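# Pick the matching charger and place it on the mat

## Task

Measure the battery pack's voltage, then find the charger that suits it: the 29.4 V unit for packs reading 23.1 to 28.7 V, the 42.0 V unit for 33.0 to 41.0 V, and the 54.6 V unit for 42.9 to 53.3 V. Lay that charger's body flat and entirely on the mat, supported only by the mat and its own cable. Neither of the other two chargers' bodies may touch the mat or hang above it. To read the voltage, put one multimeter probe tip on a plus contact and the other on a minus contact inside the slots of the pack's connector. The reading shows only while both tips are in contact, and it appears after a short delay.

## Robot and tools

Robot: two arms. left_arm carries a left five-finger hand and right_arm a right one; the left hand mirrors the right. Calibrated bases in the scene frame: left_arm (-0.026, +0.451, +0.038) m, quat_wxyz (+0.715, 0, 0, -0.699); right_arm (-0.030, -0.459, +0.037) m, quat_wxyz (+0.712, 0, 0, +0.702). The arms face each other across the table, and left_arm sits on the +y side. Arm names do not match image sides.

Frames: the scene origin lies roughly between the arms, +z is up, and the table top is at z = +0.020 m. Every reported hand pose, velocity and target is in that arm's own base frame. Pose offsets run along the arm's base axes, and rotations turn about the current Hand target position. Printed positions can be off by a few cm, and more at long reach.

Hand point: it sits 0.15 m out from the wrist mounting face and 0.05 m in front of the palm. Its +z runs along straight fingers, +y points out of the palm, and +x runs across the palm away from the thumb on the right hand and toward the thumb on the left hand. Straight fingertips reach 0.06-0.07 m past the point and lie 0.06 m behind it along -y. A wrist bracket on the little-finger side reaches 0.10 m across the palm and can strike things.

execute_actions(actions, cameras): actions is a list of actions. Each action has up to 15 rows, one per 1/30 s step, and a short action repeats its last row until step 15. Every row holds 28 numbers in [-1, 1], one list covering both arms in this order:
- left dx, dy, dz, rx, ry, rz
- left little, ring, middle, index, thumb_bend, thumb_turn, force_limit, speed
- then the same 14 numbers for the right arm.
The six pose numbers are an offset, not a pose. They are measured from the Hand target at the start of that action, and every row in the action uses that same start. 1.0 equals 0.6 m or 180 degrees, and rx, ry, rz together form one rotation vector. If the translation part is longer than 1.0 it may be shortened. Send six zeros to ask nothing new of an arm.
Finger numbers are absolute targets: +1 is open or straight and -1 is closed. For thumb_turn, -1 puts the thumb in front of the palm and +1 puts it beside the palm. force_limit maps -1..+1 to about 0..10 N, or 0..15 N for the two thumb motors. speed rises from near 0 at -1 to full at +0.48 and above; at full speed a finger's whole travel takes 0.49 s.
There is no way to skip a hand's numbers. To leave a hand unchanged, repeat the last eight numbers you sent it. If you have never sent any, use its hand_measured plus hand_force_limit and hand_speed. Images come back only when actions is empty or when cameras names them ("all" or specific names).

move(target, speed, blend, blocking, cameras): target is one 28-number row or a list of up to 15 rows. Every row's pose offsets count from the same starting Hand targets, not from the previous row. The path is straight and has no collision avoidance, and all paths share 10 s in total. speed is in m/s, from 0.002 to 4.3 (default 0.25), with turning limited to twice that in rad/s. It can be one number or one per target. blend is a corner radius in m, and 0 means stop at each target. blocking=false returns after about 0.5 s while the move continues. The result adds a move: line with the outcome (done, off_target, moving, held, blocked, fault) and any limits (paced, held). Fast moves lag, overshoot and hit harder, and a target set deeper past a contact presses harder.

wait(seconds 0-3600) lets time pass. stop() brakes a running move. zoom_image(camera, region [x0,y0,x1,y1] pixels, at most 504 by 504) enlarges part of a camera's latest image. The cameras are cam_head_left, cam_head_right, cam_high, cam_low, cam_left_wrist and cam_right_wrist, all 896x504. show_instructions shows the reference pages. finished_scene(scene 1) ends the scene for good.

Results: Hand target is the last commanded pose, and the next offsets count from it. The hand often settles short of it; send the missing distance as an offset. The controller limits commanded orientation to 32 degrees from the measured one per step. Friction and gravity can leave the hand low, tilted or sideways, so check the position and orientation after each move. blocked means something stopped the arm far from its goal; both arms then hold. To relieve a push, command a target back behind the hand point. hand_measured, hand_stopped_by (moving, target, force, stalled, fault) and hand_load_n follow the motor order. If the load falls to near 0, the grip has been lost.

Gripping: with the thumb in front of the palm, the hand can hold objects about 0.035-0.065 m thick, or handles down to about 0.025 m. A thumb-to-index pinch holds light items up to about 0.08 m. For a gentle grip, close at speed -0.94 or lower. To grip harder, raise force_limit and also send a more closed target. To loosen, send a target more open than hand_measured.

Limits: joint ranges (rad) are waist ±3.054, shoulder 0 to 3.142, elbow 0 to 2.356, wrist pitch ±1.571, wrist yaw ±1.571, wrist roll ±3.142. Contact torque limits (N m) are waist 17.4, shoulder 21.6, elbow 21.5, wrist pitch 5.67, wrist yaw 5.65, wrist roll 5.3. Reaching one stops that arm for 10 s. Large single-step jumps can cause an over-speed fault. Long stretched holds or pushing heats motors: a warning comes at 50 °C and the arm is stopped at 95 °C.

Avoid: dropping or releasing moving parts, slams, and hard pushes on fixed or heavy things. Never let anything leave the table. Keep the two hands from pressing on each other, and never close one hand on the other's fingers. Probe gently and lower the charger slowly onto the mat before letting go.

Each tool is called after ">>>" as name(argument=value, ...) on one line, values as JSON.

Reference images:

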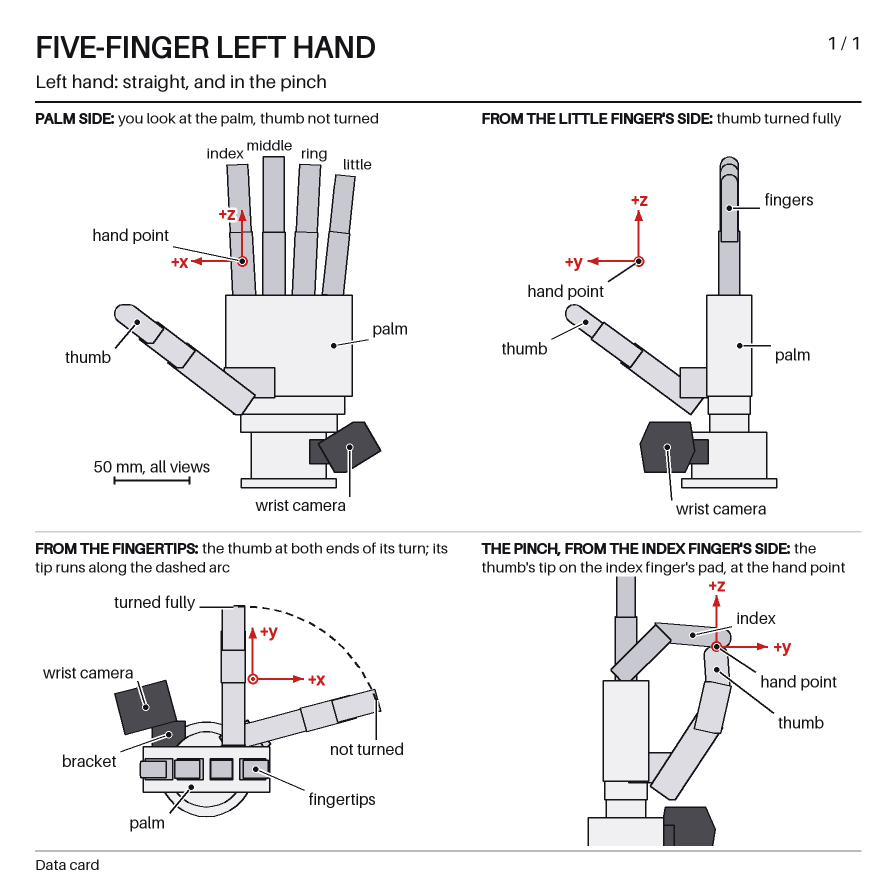

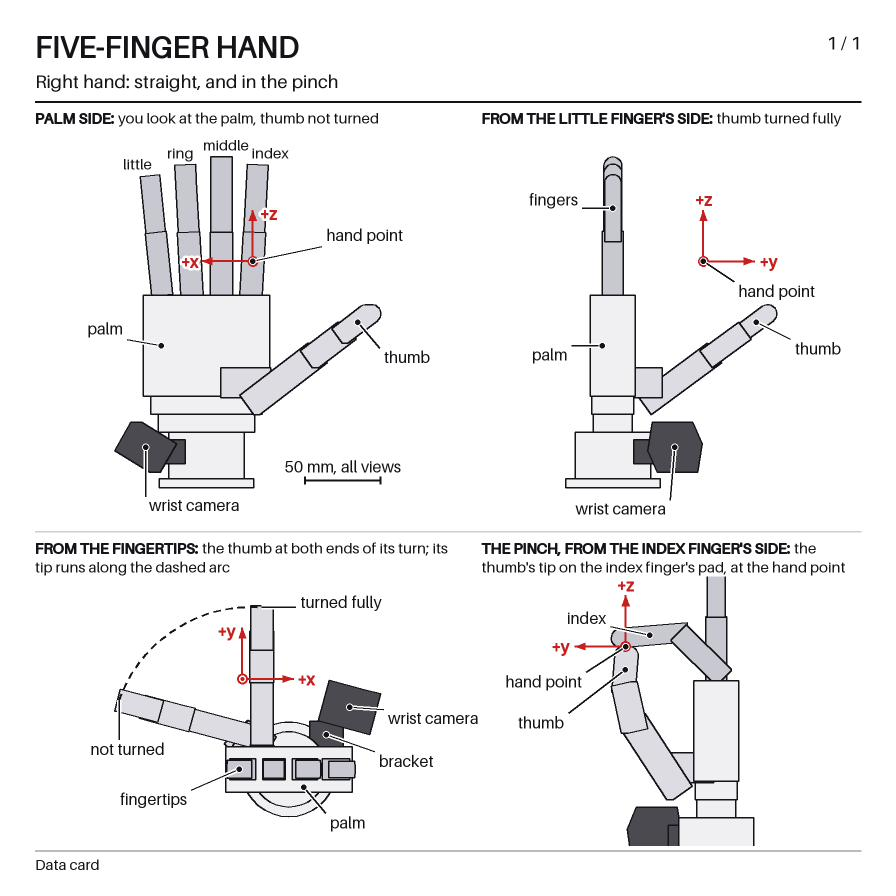

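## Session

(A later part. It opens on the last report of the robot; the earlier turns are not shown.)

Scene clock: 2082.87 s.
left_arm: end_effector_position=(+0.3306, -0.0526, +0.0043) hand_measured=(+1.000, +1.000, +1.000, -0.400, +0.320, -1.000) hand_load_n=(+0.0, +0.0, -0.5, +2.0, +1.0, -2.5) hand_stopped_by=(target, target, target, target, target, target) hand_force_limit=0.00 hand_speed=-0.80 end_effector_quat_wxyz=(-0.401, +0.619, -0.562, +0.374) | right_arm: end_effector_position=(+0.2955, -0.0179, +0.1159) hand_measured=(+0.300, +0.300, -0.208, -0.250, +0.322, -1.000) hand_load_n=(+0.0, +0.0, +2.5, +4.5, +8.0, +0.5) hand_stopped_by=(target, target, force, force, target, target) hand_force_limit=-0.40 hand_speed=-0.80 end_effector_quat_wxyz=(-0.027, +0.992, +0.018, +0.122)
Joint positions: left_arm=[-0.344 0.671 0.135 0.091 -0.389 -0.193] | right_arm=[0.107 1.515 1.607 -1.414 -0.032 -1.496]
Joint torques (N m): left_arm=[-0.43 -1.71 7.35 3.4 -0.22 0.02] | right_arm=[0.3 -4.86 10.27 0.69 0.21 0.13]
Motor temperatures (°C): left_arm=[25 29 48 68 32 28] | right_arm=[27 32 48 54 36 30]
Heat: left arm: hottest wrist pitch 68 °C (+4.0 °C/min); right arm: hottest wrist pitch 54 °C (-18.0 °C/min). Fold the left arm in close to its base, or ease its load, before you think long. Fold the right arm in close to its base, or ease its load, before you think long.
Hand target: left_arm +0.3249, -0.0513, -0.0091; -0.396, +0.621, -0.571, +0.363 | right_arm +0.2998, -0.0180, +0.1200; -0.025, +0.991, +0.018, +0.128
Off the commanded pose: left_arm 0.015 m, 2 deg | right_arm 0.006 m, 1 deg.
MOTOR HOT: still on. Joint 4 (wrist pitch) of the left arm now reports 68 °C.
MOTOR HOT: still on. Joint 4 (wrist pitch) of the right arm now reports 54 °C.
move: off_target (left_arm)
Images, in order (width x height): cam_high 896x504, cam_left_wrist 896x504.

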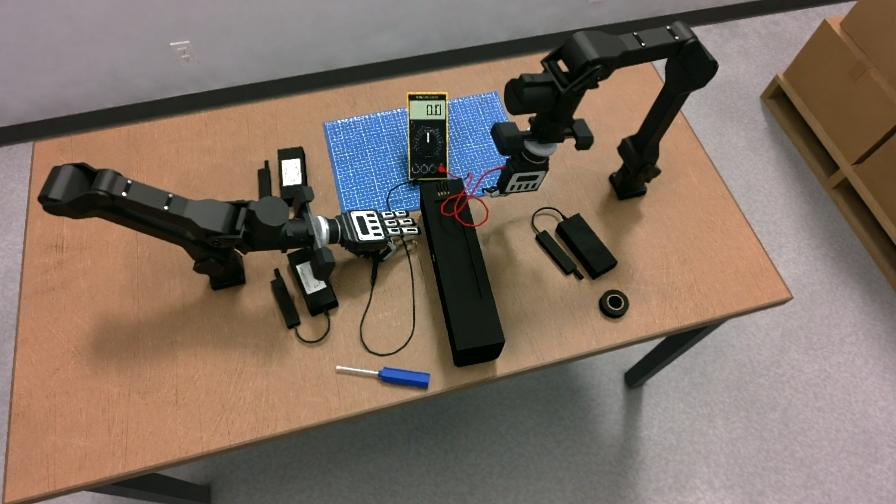

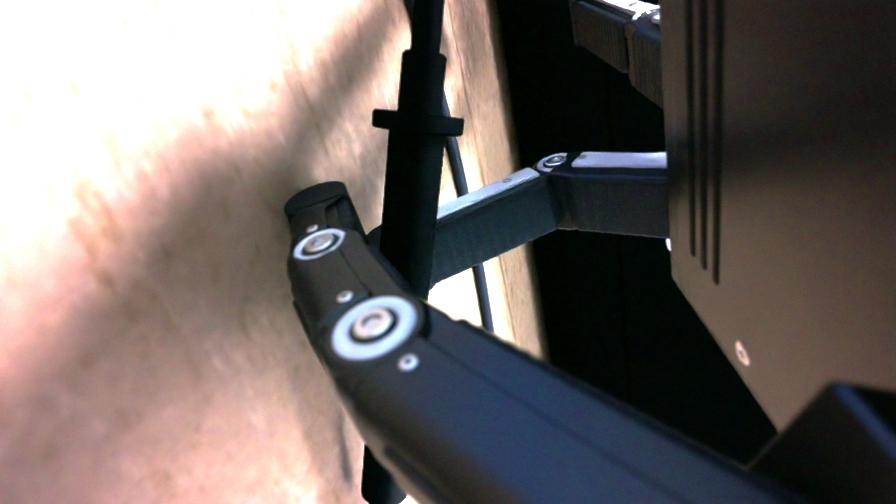

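>>> execute_actions(actions=[[[0,0,0.003,0,0,0,1,1,1,0.3,0.32,-1,0,-0.6,0,0,0,0,0,0,0.3,0.3,-0.4,-0.4,0.32,-1,-0.4,-0.8]],[[0,0,0,0,0,0,1,1,1,0.3,0.32,-1,0,-0.6,0,0,0,0,0,0,0.3,0.3,-0.4,-0.4,0.32,-1,-0.4,-0.8]],[[0,0,0,0,0,0,1,1,1,0.3,0.32,-1,0,-0.6,0,0,0,0,0,0,0.3,0.3,-0.4,-0.4,0.32,-1,-0.4,-0.8]]], cameras=["cam_left_wrist"])

Scene clock: 2092.83 s.
left_arm: end_effector_position=(+0.3301, -0.0524, +0.0036) hand_measured=(+1.000, +1.000, +1.000, +0.300, +0.320, -1.000) hand_load_n=(+0.0, -0.5, -0.5, +0.0, +0.0, -0.5) hand_stopped_by=(target, target, target, target, target, target) hand_force_limit=0.00 hand_speed=-0.60 end_effector_quat_wxyz=(-0.400, +0.619, -0.563, +0.373) | right_arm: end_effector_position=(+0.2955, -0.0179, +0.1159) hand_measured=(+0.300, +0.300, -0.208, -0.250, +0.322, -1.000) hand_load_n=(+0.0, +0.5, +2.5, +4.5, +8.0, +0.5) hand_stopped_by=(target, target, force, force, target, target) hand_force_limit=-0.40 hand_speed=-0.80 end_effector_quat_wxyz=(-0.027, +0.992, +0.018, +0.122)
Joint positions: left_arm=[-0.344 0.672 0.135 0.089 -0.389 -0.193] | right_arm=[0.107 1.515 1.607 -1.414 -0.032 -1.496]
Joint torques (N m): left_arm=[-0.28 -1.93 8.28 3.09 -0.29 0.04] | right_arm=[0.3 -4.89 10.26 0.68 0.23 0.12]
Motor temperatures (°C): left_arm=[25 28 48 68 32 28] | right_arm=[27 32 48 54 36 30]
Heat: left arm: hottest wrist pitch 68 °C (+3.0 °C/min); right arm: hottest wrist pitch 54 °C (-12.0 °C/min). Fold the left arm in close to its base, or ease its load, before you think long. Fold the right arm in close to its base, or ease its load, before you think long.
Hand target: left_arm +0.3249, -0.0513, -0.0075; -0.396, +0.621, -0.571, +0.363 | right_arm +0.2998, -0.0180, +0.1200; -0.025, +0.991, +0.018, +0.128
Off the commanded pose: left_arm 0.012 m, 2 deg | right_arm 0.006 m, 1 deg.
MOTOR HOT: still on. Joint 4 (wrist pitch) of the left arm now reports 68 °C.
MOTOR HOT: still on. Joint 4 (wrist pitch) of the right arm now reports 54 °C.
Step readings (end_effector_position of left_arm | right_arm):
0: (+0.3305, -0.0526, +0.0042) | (+0.2955, -0.0179, +0.1159)
1: (+0.3305, -0.0526, +0.0042) | (+0.2955, -0.0179, +0.1159)
2: (+0.3305, -0.0526, +0.0042) | (+0.2955, -0.0179, +0.1159)
4: (+0.3304, -0.0525, +0.0040) | (+0.2955, -0.0179, +0.1159)
8: (+0.3302, -0.0525, +0.0037) | (+0.2955, -0.0179, +0.1159)
15: (+0.3302, -0.0525, +0.0037) | (+0.2955, -0.0179, +0.1159)
16: (+0.3302, -0.0525, +0.0037) | (+0.2955, -0.0179, +0.1159)
17: (+0.3302, -0.0525, +0.0037) | (+0.2955, -0.0179, +0.1159)
19: (+0.3301, -0.0524, +0.0036) | (+0.2955, -0.0179, +0.1159)
23: (+0.3301, -0.0524, +0.0036) | (+0.2955, -0.0179, +0.1159)
30: (+0.3301, -0.0524, +0.0036) | (+0.2955, -0.0179, +0.1159)
31: (+0.3301, -0.0524, +0.0036) | (+0.2955, -0.0179, +0.1159)
32: (+0.3301, -0.0524, +0.0036) | (+0.2955, -0.0179, +0.1159)
34: (+0.3301, -0.0524, +0.0036) | (+0.2955, -0.0179, +0.1159)
38: (+0.3301, -0.0524, +0.0036) | (+0.2955, -0.0179, +0.1159)
45: (+0.3301, -0.0524, +0.0036) | (+0.2955, -0.0179, +0.1159)

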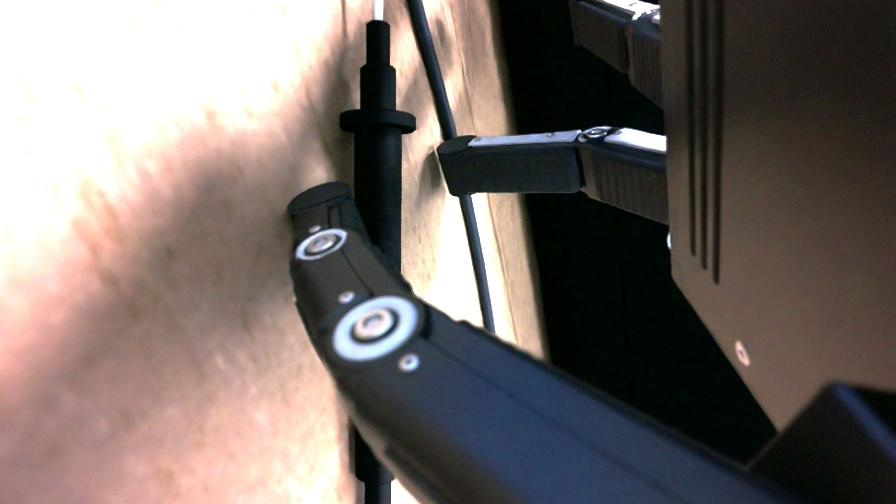

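>>> move(target=[0,-0.03,0.004,0,0,0,1,1,1,0.3,0.32,-1,0,-0.6,0,0,0,0,0,0,0.3,0.3,-0.4,-0.4,0.32,-1,-0.4,-0.8], speed=0.05, cameras=["cam_left_wrist"])

Scene clock: 2103.57 s.
left_arm: end_effector_position=(+0.3281, -0.0626, +0.0010) hand_measured=(+1.000, +1.000, +1.000, +0.300, +0.320, -1.000) hand_load_n=(+0.0, -0.5, +0.0, +0.0, -3.0, -3.5) hand_stopped_by=(target, target, target, target, target, target) hand_force_limit=0.00 hand_speed=-0.60 end_effector_quat_wxyz=(-0.406, +0.623, -0.561, +0.364) | right_arm: end_effector_position=(+0.2955, -0.0179, +0.1159) hand_measured=(+0.300, +0.300, -0.208, -0.250, +0.322, -1.000) hand_load_n=(+0.0, +0.0, +3.0, +4.5, +7.5, +0.0) hand_stopped_by=(target, target, force, force, target, target) hand_force_limit=-0.40 hand_speed=-0.80 end_effector_quat_wxyz=(-0.027, +0.992, +0.018, +0.122)
Joint positions: left_arm=[-0.475 0.731 0.149 0.095 -0.526 -0.257] | right_arm=[0.107 1.515 1.607 -1.414 -0.032 -1.496]
Joint torques (N m): left_arm=[-1.12 -1.32 9.67 2.82 0.07 -0.28] | right_arm=[0.33 -4.88 10.25 0.69 0.23 0.12]
Motor temperatures (°C): left_arm=[25 28 49 68 32 28] | right_arm=[27 32 48 53 36 30]
Heat: left arm: hottest wrist pitch 68 °C (+0.0 °C/min); right arm: hottest wrist pitch 53 °C (-9.1 °C/min). Fold the left arm in close to its base, or ease its load, before you think long. Fold the right arm in close to its base, or ease its load, before you think long.
Hand target: left_arm +0.3249, -0.0693, -0.0049; -0.396, +0.621, -0.571, +0.363 | right_arm +0.2998, -0.0180, +0.1200; -0.025, +0.991, +0.018, +0.128
Off the commanded pose: left_arm 0.010 m, 2 deg | right_arm 0.006 m, 1 deg.
MOTOR HOT: still on. Joint 4 (wrist pitch) of the left arm now reports 68 °C.
MOTOR HOT: still on. Joint 4 (wrist pitch) of the right arm now reports 53 °C.
move: off_target (left_arm)

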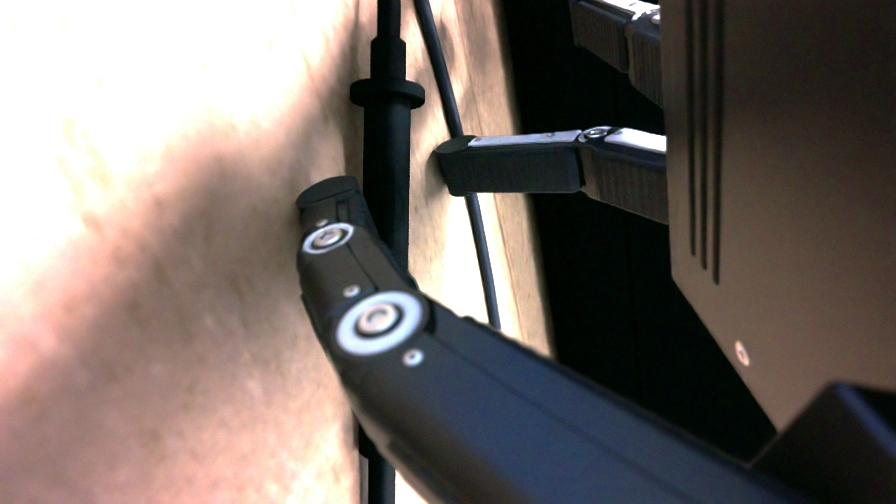

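>>> execute_actions(actions=[[[0,-0.01,0.012,0,0,0,1,1,1,0.3,0.32,-1,0,-0.6,0,0,0,0,0,0,0.3,0.3,-0.4,-0.4,0.32,-1,-0.4,-0.8]]], cameras=["cam_left_wrist"])

Scene clock: 2106.93 s.
left_arm: end_effector_position=(+0.3251, -0.0741, +0.0026) hand_measured=(+1.000, +1.000, +1.000, +0.300, +0.320, -1.000) hand_load_n=(+0.0, +0.0, +0.0, -0.5, -1.0, +0.0) hand_stopped_by=(target, target, target, target, target, target) hand_force_limit=0.00 hand_speed=-0.60 end_effector_quat_wxyz=(-0.397, +0.621, -0.569, +0.365) | right_arm: end_effector_position=(+0.2955, -0.0179, +0.1159) hand_measured=(+0.300, +0.300, -0.208, -0.250, +0.322, -1.000) hand_load_n=(+0.0, +0.0, +2.5, +4.5, +8.0, +0.5) hand_stopped_by=(target, target, force, force, target, target) hand_force_limit=-0.40 hand_speed=-0.80 end_effector_quat_wxyz=(-0.027, +0.992, +0.018, +0.122)
Joint positions: left_arm=[-0.524 0.742 0.176 0.056 -0.547 -0.285] | right_arm=[0.107 1.515 1.607 -1.414 -0.032 -1.496]
Joint torques (N m): left_arm=[-0.29 -1.7 10.36 2.81 -0.51 -0.19] | right_arm=[0.33 -4.88 10.25 0.69 0.22 0.12]
Motor temperatures (°C): left_arm=[25 28 49 67 32 28] | right_arm=[27 32 48 53 36 30]
Heat: left arm: hottest wrist pitch 67 °C (-1.0 °C/min); right arm: hottest wrist pitch 53 °C (-8.0 °C/min). Fold the left arm in close to its base, or ease its load, before you think long. Fold the right arm in close to its base, or ease its load, before you think long.
Hand target: left_arm +0.3250, -0.0754, +0.0024; -0.396, +0.621, -0.571, +0.363 | right_arm +0.2998, -0.0180, +0.1200; -0.025, +0.991, +0.018, +0.128
Off the commanded pose: left_arm 0.001 m, 0 deg | right_arm 0.006 m, 1 deg.
MOTOR HOT: still on. Joint 4 (wrist pitch) of the left arm now reports 67 °C.
MOTOR HOT: still on. Joint 4 (wrist pitch) of the right arm now reports 53 °C.
Step readings (end_effector_position of left_arm | right_arm):
0: (+0.3281, -0.0626, +0.0010) | (+0.2955, -0.0179, +0.1159)
1: (+0.3280, -0.0635, +0.0015) | (+0.2955, -0.0179, +0.1159)
2: (+0.3275, -0.0644, +0.0018) | (+0.2955, -0.0179, +0.1159)
4: (+0.3266, -0.0684, +0.0023) | (+0.2955, -0.0179, +0.1159)
8: (+0.3251, -0.0742, +0.0024) | (+0.2955, -0.0179, +0.1159)
15: (+0.3251, -0.0741, +0.0025) | (+0.2955, -0.0179, +0.1159)

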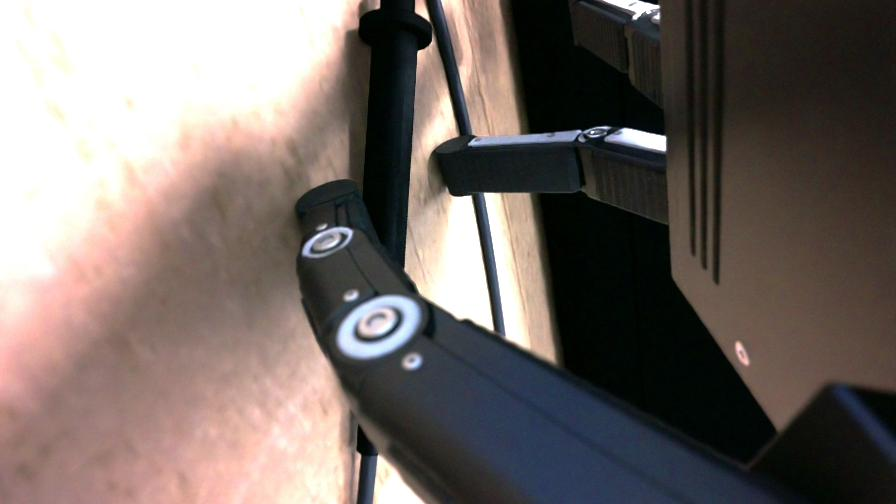

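>>> execute_actions(actions=[[[0,0,0,0,0,0,1,1,1,-0.3,0.32,-1,-0.3,-0.8,0,0,0,0,0,0,0.3,0.3,-0.4,-0.4,0.32,-1,-0.4,-0.8]],[[0,0,0,0,0,0,1,1,1,-0.3,0.32,-1,-0.3,-0.8,0,0,0,0,0,0,0.3,0.3,-0.4,-0.4,0.32,-1,-0.4,-0.8]],[[0,0,0,0,0,0,1,1,1,-0.3,0.32,-1,-0.3,-0.8,0,0,0,0,0,0,0.3,0.3,-0.4,-0.4,0.32,-1,-0.4,-0.8]],[[0,0,0,0,0,0,1,1,1,-0.3,0.32,-1,-0.3,-0.8,0,0,0,0,0,0,0.3,0.3,-0.4,-0.4,0.32,-1,-0.4,-0.8]]], cameras=["cam_left_wrist"])

Scene clock: 2113.80 s.
left_arm: end_effector_position=(+0.3257, -0.0743, +0.0038) hand_measured=(+1.000, +1.000, +1.000, -0.214, +0.320, -1.000) hand_load_n=(+0.0, +0.0, +0.0, +4.5, +3.5, -1.0) hand_stopped_by=(target, target, target, force, target, target) hand_force_limit=-0.30 hand_speed=-0.80 end_effector_quat_wxyz=(-0.398, +0.621, -0.568, +0.366) | right_arm: end_effector_position=(+0.2955, -0.0179, +0.1159) hand_measured=(+0.300, +0.300, -0.208, -0.250, +0.322, -1.000) hand_load_n=(+0.5, +0.0, +2.5, +4.5, +8.0, +0.5) hand_stopped_by=(target, target, force, force, target, target) hand_force_limit=-0.40 hand_speed=-0.80 end_effector_quat_wxyz=(-0.027, +0.992, +0.018, +0.122)
Joint positions: left_arm=[-0.525 0.743 0.178 0.056 -0.549 -0.286] | right_arm=[0.107 1.515 1.607 -1.414 -0.032 -1.496]
Joint torques (N m): left_arm=[-0.4 -1.83 10.07 2.79 -0.42 -0.09] | right_arm=[0.31 -4.9 10.25 0.68 0.23 0.11]
Motor temperatures (°C): left_arm=[25 28 49 64 33 28] | right_arm=[27 33 48 52 35 30]
Heat: left arm: hottest wrist pitch 64 °C (-3.0 °C/min); right arm: hottest wrist pitch 52 °C (-7.0 °C/min). Fold the left arm in close to its base, or ease its load, before you think long. Fold the right arm in close to its base, or ease its load, before you think long.
Hand target: left_arm +0.3249, -0.0753, +0.0022; -0.396, +0.621, -0.571, +0.363 | right_arm +0.2998, -0.0180, +0.1200; -0.025, +0.991, +0.018, +0.128
Off the commanded pose: left_arm 0.002 m, 1 deg | right_arm 0.006 m, 1 deg.
MOTOR HOT: still on. Joint 4 (wrist pitch) of the left arm now reports 64 °C.
MOTOR HOT: still on. Joint 4 (wrist pitch) of the right arm now reports 52 °C.
Step readings (end_effector_position of left_arm | right_arm):
0: (+0.3251, -0.0741, +0.0026) | (+0.2955, -0.0179, +0.1159)
1: (+0.3251, -0.0741, +0.0026) | (+0.2955, -0.0179, +0.1159)
2: (+0.3251, -0.0741, +0.0026) | (+0.2955, -0.0179, +0.1159)
4: (+0.3251, -0.0741, +0.0026) | (+0.2955, -0.0179, +0.1159)
8: (+0.3252, -0.0741, +0.0028) | (+0.2955, -0.0179, +0.1159)
15: (+0.3256, -0.0740, +0.0036) | (+0.2955, -0.0179, +0.1159)
16: (+0.3257, -0.0741, +0.0038) | (+0.2955, -0.0179, +0.1159)
17: (+0.3257, -0.0741, +0.0038) | (+0.2955, -0.0179, +0.1159)
19: (+0.3257, -0.0741, +0.0038) | (+0.2955, -0.0179, +0.1159)
23: (+0.3256, -0.0741, +0.0037) | (+0.2955, -0.0179, +0.1159)
30: (+0.3256, -0.0743, +0.0037) | (+0.2955, -0.0179, +0.1159)
31: (+0.3256, -0.0744, +0.0038) | (+0.2955, -0.0179, +0.1159)
32: (+0.3256, -0.0744, +0.0038) | (+0.2955, -0.0179, +0.1159)
34: (+0.3257, -0.0743, +0.0038) | (+0.2955, -0.0179, +0.1159)
38: (+0.3257, -0.0743, +0.0038) | (+0.2955, -0.0179, +0.1159)
45: (+0.3257, -0.0743, +0.0038) | (+0.2955, -0.0179, +0.1159)
46: (+0.3257, -0.0743, +0.0038) | (+0.2955, -0.0179, +0.1159)
47: (+0.3257, -0.0743, +0.0038) | (+0.2955, -0.0179, +0.1159)
49: (+0.3257, -0.0743, +0.0038) | (+0.2955, -0.0179, +0.1159)
53: (+0.3257, -0.0743, +0.0038) | (+0.2955, -0.0179, +0.1159)
60: (+0.3257, -0.0743, +0.0038) | (+0.2955, -0.0179, +0.1159)

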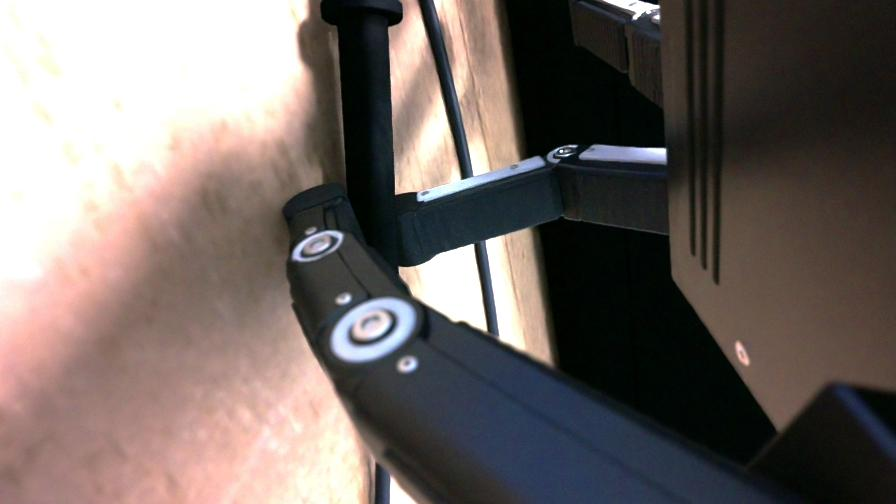

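>>> execute_actions(actions=[[[0,0,0.009,0,0,0,1,1,1,-0.3,0.32,-1,-0.3,-0.8,0,0,0,0,0,0,0.3,0.3,-0.4,-0.4,0.32,-1,-0.4,-0.8]],[[0,0,0,0,0,0,1,1,-0.3,-0.3,0.32,-1,-0.3,-0.75,0,0,0,0,0,0,0.3,0.3,-0.4,-0.4,0.32,-1,-0.4,-0.8]],[[0,0,0,0,0,0,1,1,-0.3,-0.3,0.32,-1,-0.3,-0.75,0,0,0,0,0,0,0.3,0.3,-0.4,-0.4,0.32,-1,-0.4,-0.8]],[[0,0,0,0,0,0,1,1,-0.3,-0.3,0.32,-1,-0.3,-0.75,0,0,0,0,0,0,0.3,0.3,-0.4,-0.4,0.32,-1,-0.4,-0.8]],[[0,0,0,0,0,0,1,1,-0.3,-0.3,0.32,-1,-0.3,-0.75,0,0,0,0,0,0,0.3,0.3,-0.4,-0.4,0.32,-1,-0.4,-0.8]],[[0,0,0,0,0,0,1,1,-0.3,-0.3,0.32,-1,-0.3,-0.75,0,0,0,0,0,0,0.3,0.3,-0.4,-0.4,0.32,-1,-0.4,-0.8]]], cameras=["cam_left_wrist"])

Scene clock: 2123.27 s.
left_arm: end_effector_position=(+0.3252, -0.0735, +0.0068) hand_measured=(+1.000, +1.000, -0.198, -0.214, +0.322, -1.000) hand_load_n=(+0.0, +0.0, +4.5, +1.5, +6.5, +3.0) hand_stopped_by=(target, target, force, force, target, target) hand_force_limit=-0.30 hand_speed=-0.75 end_effector_quat_wxyz=(-0.398, +0.622, -0.570, +0.361) | right_arm: end_effector_position=(+0.2955, -0.0179, +0.1159) hand_measured=(+0.300, +0.300, -0.208, -0.250, +0.322, -1.000) hand_load_n=(+0.0, +0.0, +3.0, +4.5, +8.0, +0.5) hand_stopped_by=(target, target, force, force, target, target) hand_force_limit=-0.40 hand_speed=-0.80 end_effector_quat_wxyz=(-0.027, +0.992, +0.018, +0.122)
Joint positions: left_arm=[-0.525 0.74 0.201 0.019 -0.551 -0.286] | right_arm=[0.107 1.515 1.607 -1.414 -0.032 -1.496]
Joint torques (N m): left_arm=[-0.38 -3.11 9.7 3.01 -0.35 -0.1] | right_arm=[0.26 -4.86 10.3 0.69 0.23 0.12]
Motor temperatures (°C): left_arm=[25 28 50 63 33 28] | right_arm=[27 33 48 52 35 30]
Heat: left arm: hottest wrist pitch 63 °C (-4.0 °C/min); right arm: hottest wrist pitch 52 °C (-5.1 °C/min). Fold the left arm in close to its base, or ease its load, before you think long. Fold the right arm in close to its base, or ease its load, before you think long.
Hand target: left_arm +0.3250, -0.0754, +0.0078; -0.396, +0.621, -0.571, +0.363 | right_arm +0.2998, -0.0180, +0.1200; -0.025, +0.991, +0.018, +0.128
Off the commanded pose: left_arm 0.002 m, 0 deg | right_arm 0.006 m, 1 deg.
MOTOR HOT: still on. Joint 4 (wrist pitch) of the left arm now reports 63 °C.
MOTOR HOT: still on. Joint 4 (wrist pitch) of the right arm now reports 52 °C.
Step readings (end_effector_position of left_arm | right_arm):
0: (+0.3257, -0.0743, +0.0038) | (+0.2955, -0.0179, +0.1159)
1: (+0.3255, -0.0742, +0.0039) | (+0.2955, -0.0179, +0.1159)
2: (+0.3251, -0.0739, +0.0039) | (+0.2955, -0.0179, +0.1159)
4: (+0.3245, -0.0736, +0.0039) | (+0.2955, -0.0179, +0.1159)
8: (+0.3242, -0.0734, +0.0039) | (+0.2955, -0.0179, +0.1159)
15: (+0.3240, -0.0733, +0.0038) | (+0.2955, -0.0179, +0.1159)
16: (+0.3240, -0.0733, +0.0038) | (+0.2955, -0.0179, +0.1159)
17: (+0.3241, -0.0734, +0.0040) | (+0.2955, -0.0179, +0.1159)
19: (+0.3241, -0.0734, +0.0039) | (+0.2955, -0.0179, +0.1159)
23: (+0.3241, -0.0734, +0.0039) | (+0.2955, -0.0179, +0.1159)
30: (+0.3241, -0.0734, +0.0039) | (+0.2955, -0.0179, +0.1159)
31: (+0.3241, -0.0734, +0.0039) | (+0.2955, -0.0179, +0.1159)
32: (+0.3241, -0.0734, +0.0039) | (+0.2955, -0.0179, +0.1159)
34: (+0.3241, -0.0734, +0.0039) | (+0.2955, -0.0179, +0.1159)
38: (+0.3241, -0.0734, +0.0039) | (+0.2955, -0.0179, +0.1159)
45: (+0.3241, -0.0734, +0.0040) | (+0.2955, -0.0179, +0.1159)
46: (+0.3244, -0.0735, +0.0046) | (+0.2955, -0.0179, +0.1159)
47: (+0.3246, -0.0737, +0.0050) | (+0.2955, -0.0179, +0.1159)
49: (+0.3250, -0.0736, +0.0059) | (+0.2955, -0.0179, +0.1159)
53: (+0.3257, -0.0738, +0.0073) | (+0.2955, -0.0179, +0.1159)
60: (+0.3260, -0.0739, +0.0081) | (+0.2955, -0.0179, +0.1159)
61: (+0.3260, -0.0739, +0.0081) | (+0.2955, -0.0179, +0.1159)
62: (+0.3260, -0.0739, +0.0081) | (+0.2955, -0.0179, +0.1159)
64: (+0.3260, -0.0739, +0.0080) | (+0.2955, -0.0179, +0.1159)
68: (+0.3254, -0.0736, +0.0071) | (+0.2955, -0.0179, +0.1159)
75: (+0.3252, -0.0735, +0.0068) | (+0.2955, -0.0179, +0.1159)
76: (+0.3252, -0.0735, +0.0068) | (+0.2955, -0.0179, +0.1159)
77: (+0.3252, -0.0735, +0.0068) | (+0.2955, -0.0179, +0.1159)
79: (+0.3252, -0.0735, +0.0068) | (+0.2955, -0.0179, +0.1159)
83: (+0.3252, -0.0735, +0.0068) | (+0.2955, -0.0179, +0.1159)
90: (+0.3252, -0.0735, +0.0068) | (+0.2955, -0.0179, +0.1159)

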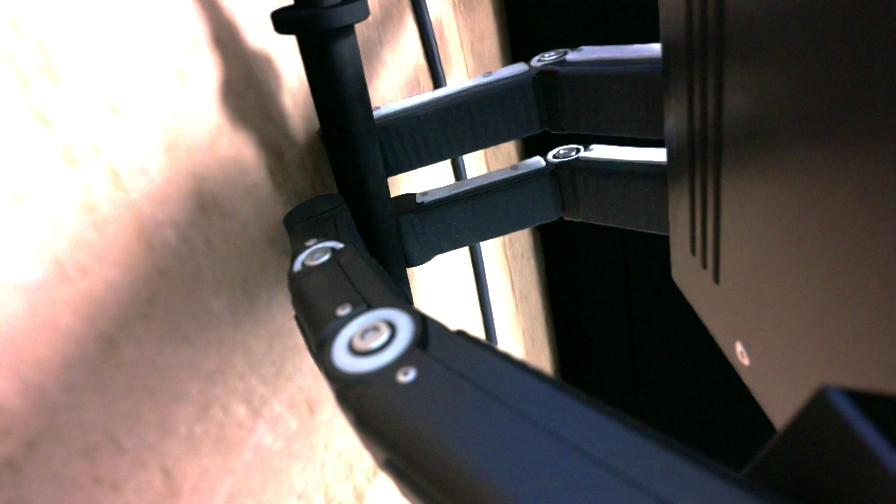

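>>> execute_actions(actions=[[[0,0,0.003,0,0,0,1,1,-0.3,-0.35,0.32,-1,0,-0.85,0,0,0,0,0,0,0.3,0.3,-0.4,-0.4,0.32,-1,-0.4,-0.8]],[[0,0,0,0,0,0,1,1,-0.3,-0.35,0.32,-1,0,-0.85,0,0,0,0,0,0,0.3,0.3,-0.4,-0.4,0.32,-1,-0.4,-0.8]],[[0,0,0,0,0,0,1,1,-0.35,-0.35,0.32,-1,0,-0.85,0,0,0,0,0,0,0.3,0.3,-0.4,-0.4,0.32,-1,-0.4,-0.8]],[[0,0,0,0,0,0,1,1,-0.35,-0.35,0.32,-1,0,-0.85,0,0,0,0,0,0,0.3,0.3,-0.4,-0.4,0.32,-1,-0.4,-0.8]]], cameras=["cam_left_wrist"])

Scene clock: 2129.53 s.
left_arm: end_effector_position=(+0.3243, -0.0729, +0.0060) hand_measured=(+1.000, +1.000, -0.208, -0.240, +0.322, -1.000) hand_load_n=(-0.5, +0.0, +5.5, +5.5, +12.0, +2.0) hand_stopped_by=(target, target, force, force, target, target) hand_force_limit=0.00 hand_speed=-0.85 end_effector_quat_wxyz=(-0.397, +0.622, -0.571, +0.359) | right_arm: end_effector_position=(+0.2955, -0.0179, +0.1159) hand_measured=(+0.300, +0.300, -0.208, -0.250, +0.322, -1.000) hand_load_n=(+0.0, +0.0, +2.5, +4.5, +7.5, +0.0) hand_stopped_by=(target, target, force, force, target, target) hand_force_limit=-0.40 hand_speed=-0.80 end_effector_quat_wxyz=(-0.027, +0.992, +0.018, +0.122)
Joint positions: left_arm=[-0.525 0.738 0.203 0.012 -0.551 -0.286] | right_arm=[0.107 1.515 1.607 -1.414 -0.032 -1.496]
Joint torques (N m): left_arm=[-0.42 -3.36 10.34 2.8 -0.37 -0.07] | right_arm=[0.32 -4.84 10.22 0.69 0.22 0.1]
Motor temperatures (°C): left_arm=[25 28 51 63 33 28] | right_arm=[27 33 48 52 35 30]
Heat: left arm: hottest wrist pitch 63 °C (-4.0 °C/min); right arm: hottest wrist pitch 52 °C (-4.0 °C/min). Fold the left arm in close to its base, or ease its load, before you think long. Fold the right arm in close to its base, or ease its load, before you think long.
Hand target: left_arm +0.3249, -0.0753, +0.0094; -0.396, +0.621, -0.571, +0.363 | right_arm +0.2998, -0.0180, +0.1200; -0.025, +0.991, +0.018, +0.128
Off the commanded pose: left_arm 0.004 m, 0 deg | right_arm 0.006 m, 1 deg.
MOTOR HOT: still on. Joint 4 (wrist pitch) of the left arm now reports 63 °C.
MOTOR HOT: still on. Joint 4 (wrist pitch) of the right arm now reports 52 °C.
Step readings (end_effector_position of left_arm | right_arm):
0: (+0.3252, -0.0735, +0.0068) | (+0.2955, -0.0179, +0.1159)
1: (+0.3250, -0.0733, +0.0065) | (+0.2955, -0.0179, +0.1159)
2: (+0.3249, -0.0733, +0.0063) | (+0.2955, -0.0179, +0.1159)
4: (+0.3246, -0.0731, +0.0061) | (+0.2955, -0.0179, +0.1159)
8: (+0.3245, -0.0731, +0.0062) | (+0.2955, -0.0179, +0.1159)
15: (+0.3244, -0.0730, +0.0062) | (+0.2955, -0.0179, +0.1159)
16: (+0.3244, -0.0730, +0.0062) | (+0.2955, -0.0179, +0.1159)
17: (+0.3244, -0.0730, +0.0062) | (+0.2955, -0.0179, +0.1159)
19: (+0.3244, -0.0730, +0.0062) | (+0.2955, -0.0179, +0.1159)
23: (+0.3244, -0.0730, +0.0062) | (+0.2955, -0.0179, +0.1159)
30: (+0.3244, -0.0730, +0.0062) | (+0.2955, -0.0179, +0.1159)
31: (+0.3244, -0.0730, +0.0062) | (+0.2955, -0.0179, +0.1159)
32: (+0.3244, -0.0730, +0.0062) | (+0.2955, -0.0179, +0.1159)
34: (+0.3243, -0.0729, +0.0060) | (+0.2955, -0.0179, +0.1159)
38: (+0.3243, -0.0729, +0.0060) | (+0.2955, -0.0179, +0.1159)
45: (+0.3243, -0.0729, +0.0060) | (+0.2955, -0.0179, +0.1159)
46: (+0.3243, -0.0729, +0.0060) | (+0.2955, -0.0179, +0.1159)
47: (+0.3243, -0.0729, +0.0060) | (+0.2955, -0.0179, +0.1159)
49: (+0.3243, -0.0729, +0.0060) | (+0.2955, -0.0179, +0.1159)
53: (+0.3243, -0.0729, +0.0060) | (+0.2955, -0.0179, +0.1159)
60: (+0.3243, -0.0729, +0.0060) | (+0.2955, -0.0179, +0.1159)

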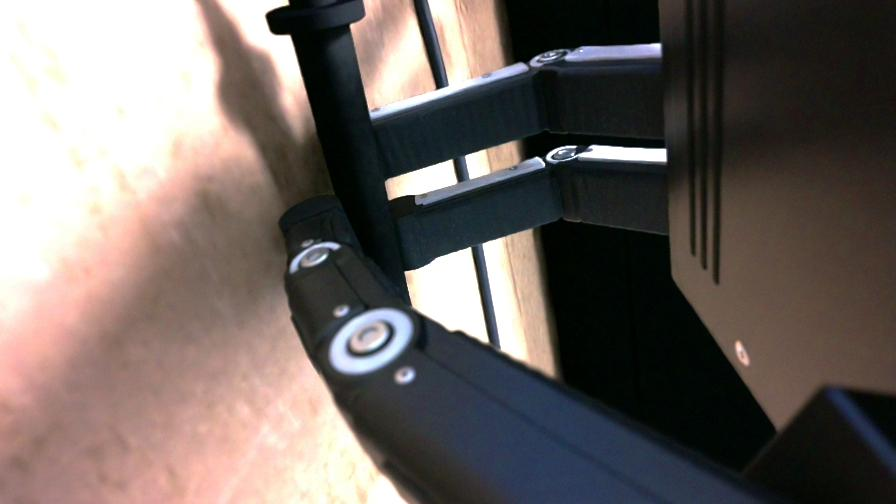

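>>> move(target=[[0,0,0.3,0,0,0,1,1,-0.35,-0.35,0.32,-1,0,-0.85,0,0,0,0,0,0,0.3,0.3,-0.4,-0.4,0.32,-1,-0.4,-0.8],[0.2168,0.1372,0.326,-0.4533,-0.1512,0.1033,1,1,-0.35,-0.35,0.32,-1,0,-0.85,0,0,0,0,0,0,0.3,0.3,-0.4,-0.4,0.32,-1,-0.4,-0.8]], speed=[0.15, 0.15], blend=[0.03, 0], cameras=["cam_left_wrist", "cam_high", "cam_low", "cam_head_left", "cam_head_right"])

>>> zoom_image(camera="cam_low", region=[360, 0, 500, 90])

>>> zoom_image(camera="cam_high", region=[400, 150, 480, 210])

>>> zoom_image(camera="cam_head_left", region=[290, 210, 380, 290])

>>> zoom_image(camera="cam_head_right", region=[300, 210, 390, 290])

Scene clock: 2145.57 s.
left_arm: end_effector_position=(+0.4555, +0.0080, +0.2167) hand_measured=(+1.000, +1.000, -0.208, -0.240, +0.322, -1.000) hand_load_n=(+0.0, +0.0, +4.5, +6.0, +12.0, +1.5) hand_stopped_by=(target, target, force, force, target, target) hand_force_limit=0.00 hand_speed=-0.85 end_effector_quat_wxyz=(-0.065, +0.699, -0.003, +0.712) | right_arm: end_effector_position=(+0.2955, -0.0179, +0.1159) hand_measured=(+0.300, +0.300, -0.208, -0.250, +0.322, -1.000) hand_load_n=(+0.0, +0.0, +2.5, +4.5, +8.0, +0.0) hand_stopped_by=(target, target, force, force, target, target) hand_force_limit=-0.40 hand_speed=-0.80 end_effector_quat_wxyz=(-0.027, +0.992, +0.018, +0.122)
Joint positions: left_arm=[0.252 1.258 0.275 1.008 0.166 -1.479] | right_arm=[0.107 1.515 1.607 -1.414 -0.032 -1.496]
Joint torques (N m): left_arm=[-0.48 -4.42 6.53 3.98 -0.13 -0.23] | right_arm=[0.31 -4.83 10.24 0.68 0.23 0.11]
Motor temperatures (°C): left_arm=[25 28 52 64 33 28] | right_arm=[27 33 48 51 35 30]
Heat: left arm: hottest wrist pitch 64 °C (-4.0 °C/min); right arm: hottest wrist pitch 51 °C (-3.0 °C/min). Fold the left arm in close to its base, or ease its load, before you think long. Fold the right arm in close to its base, or ease its load, before you think long.
Hand target: left_arm +0.4550, +0.0070, +0.2051; -0.061, +0.707, -0.001, +0.704 | right_arm +0.2998, -0.0180, +0.1200; -0.025, +0.991, +0.018, +0.128
Off the commanded pose: left_arm 0.012 m, 1 deg | right_arm 0.006 m, 1 deg.
MOTOR HOT: still on. Joint 4 (wrist pitch) of the left arm now reports 64 °C.
MOTOR HOT: still on. Joint 4 (wrist pitch) of the right arm now reports 51 °C.
move: off_target (left_arm)
Images, in order (width x height): cam_head_left 896x504, cam_head_right 896x504, cam_high 896x504, cam_low 896x504, cam_left_wrist 896x504.

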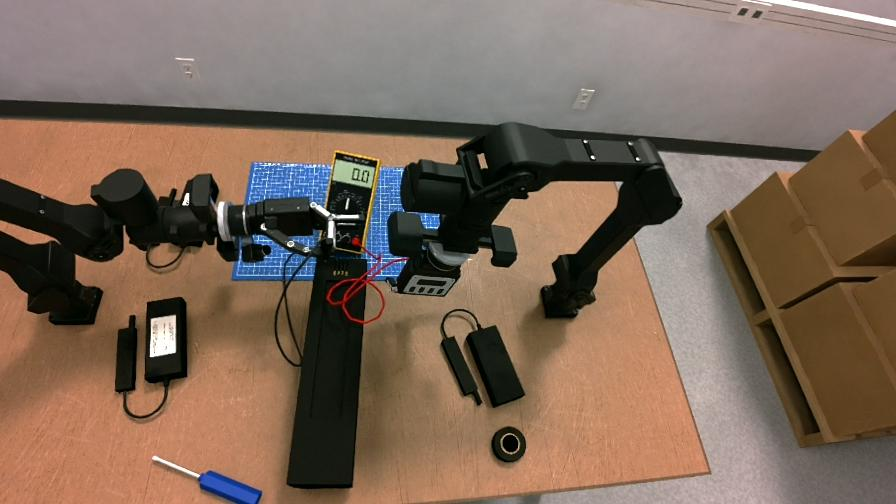

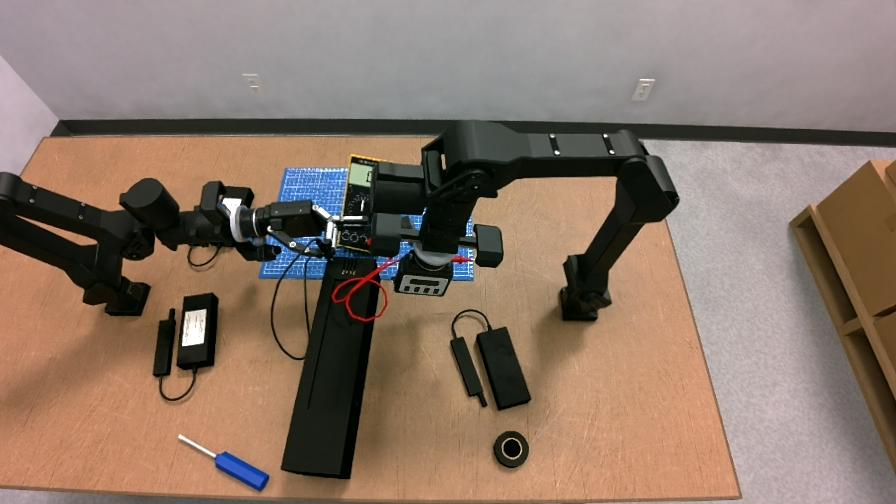

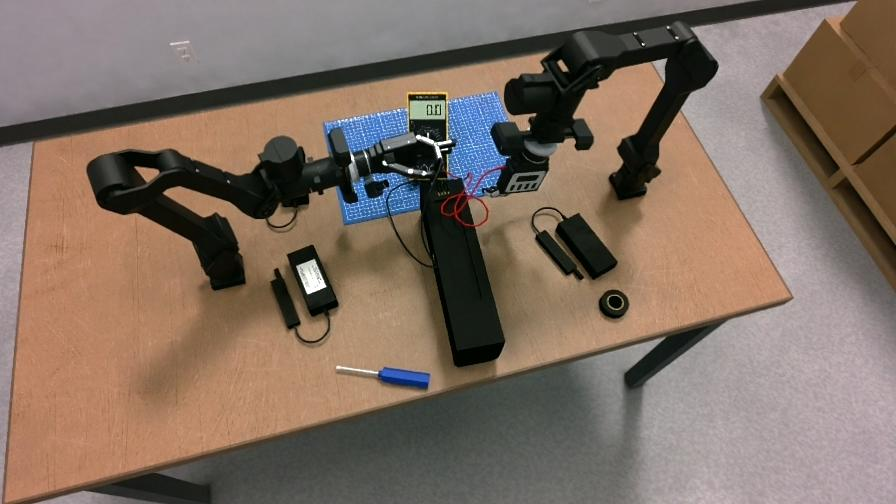

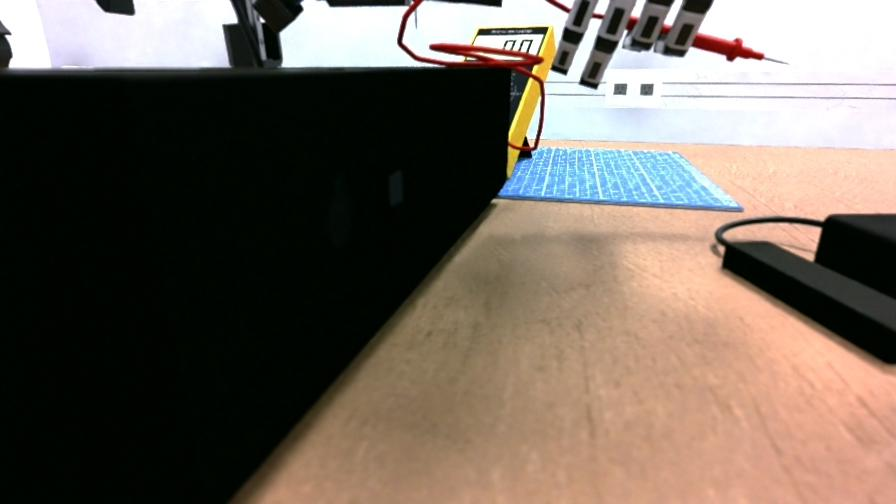

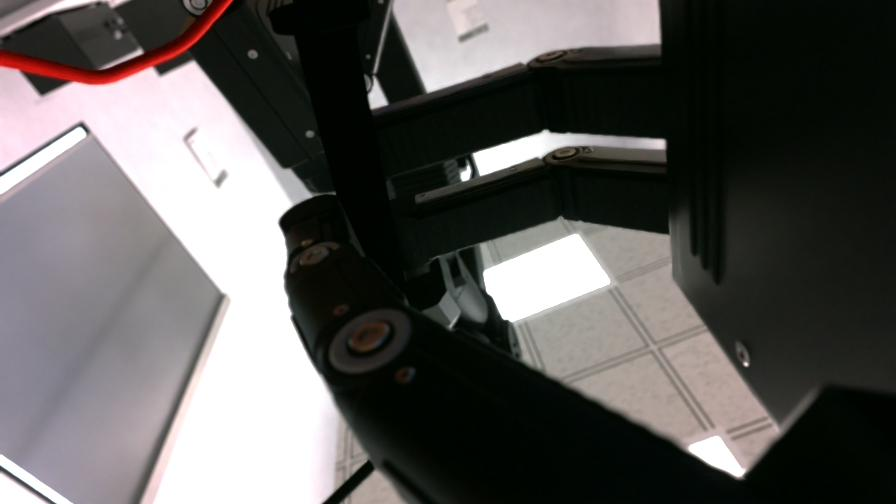

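Scaled by 3.600 from the camera's image (finer frame: 1280x720).

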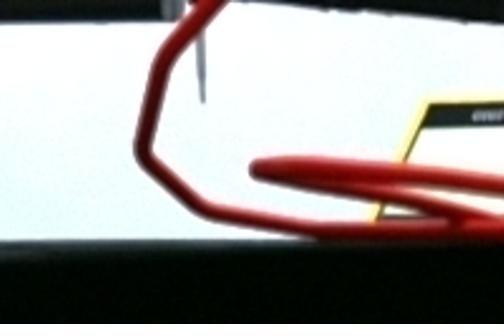

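Scaled by 6.300 from the camera's image (finer frame: 1280x720).

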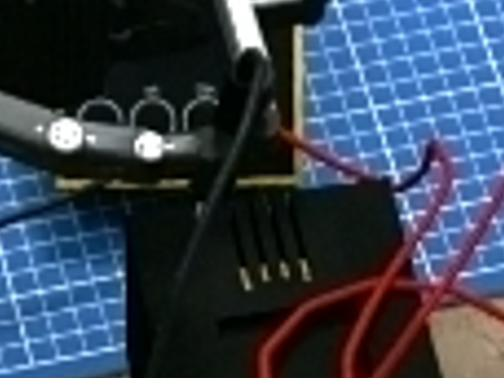

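Scaled by 5.600 from the camera's image (finer frame: 1280x720).

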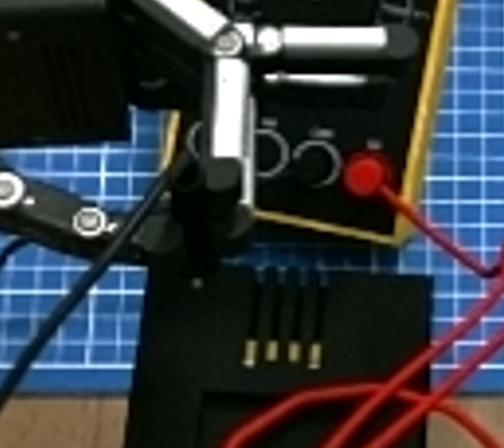

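Scaled by 5.600 from the camera's image (finer frame: 1280x720).

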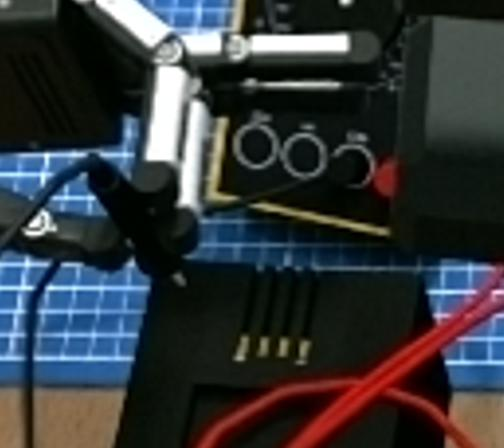

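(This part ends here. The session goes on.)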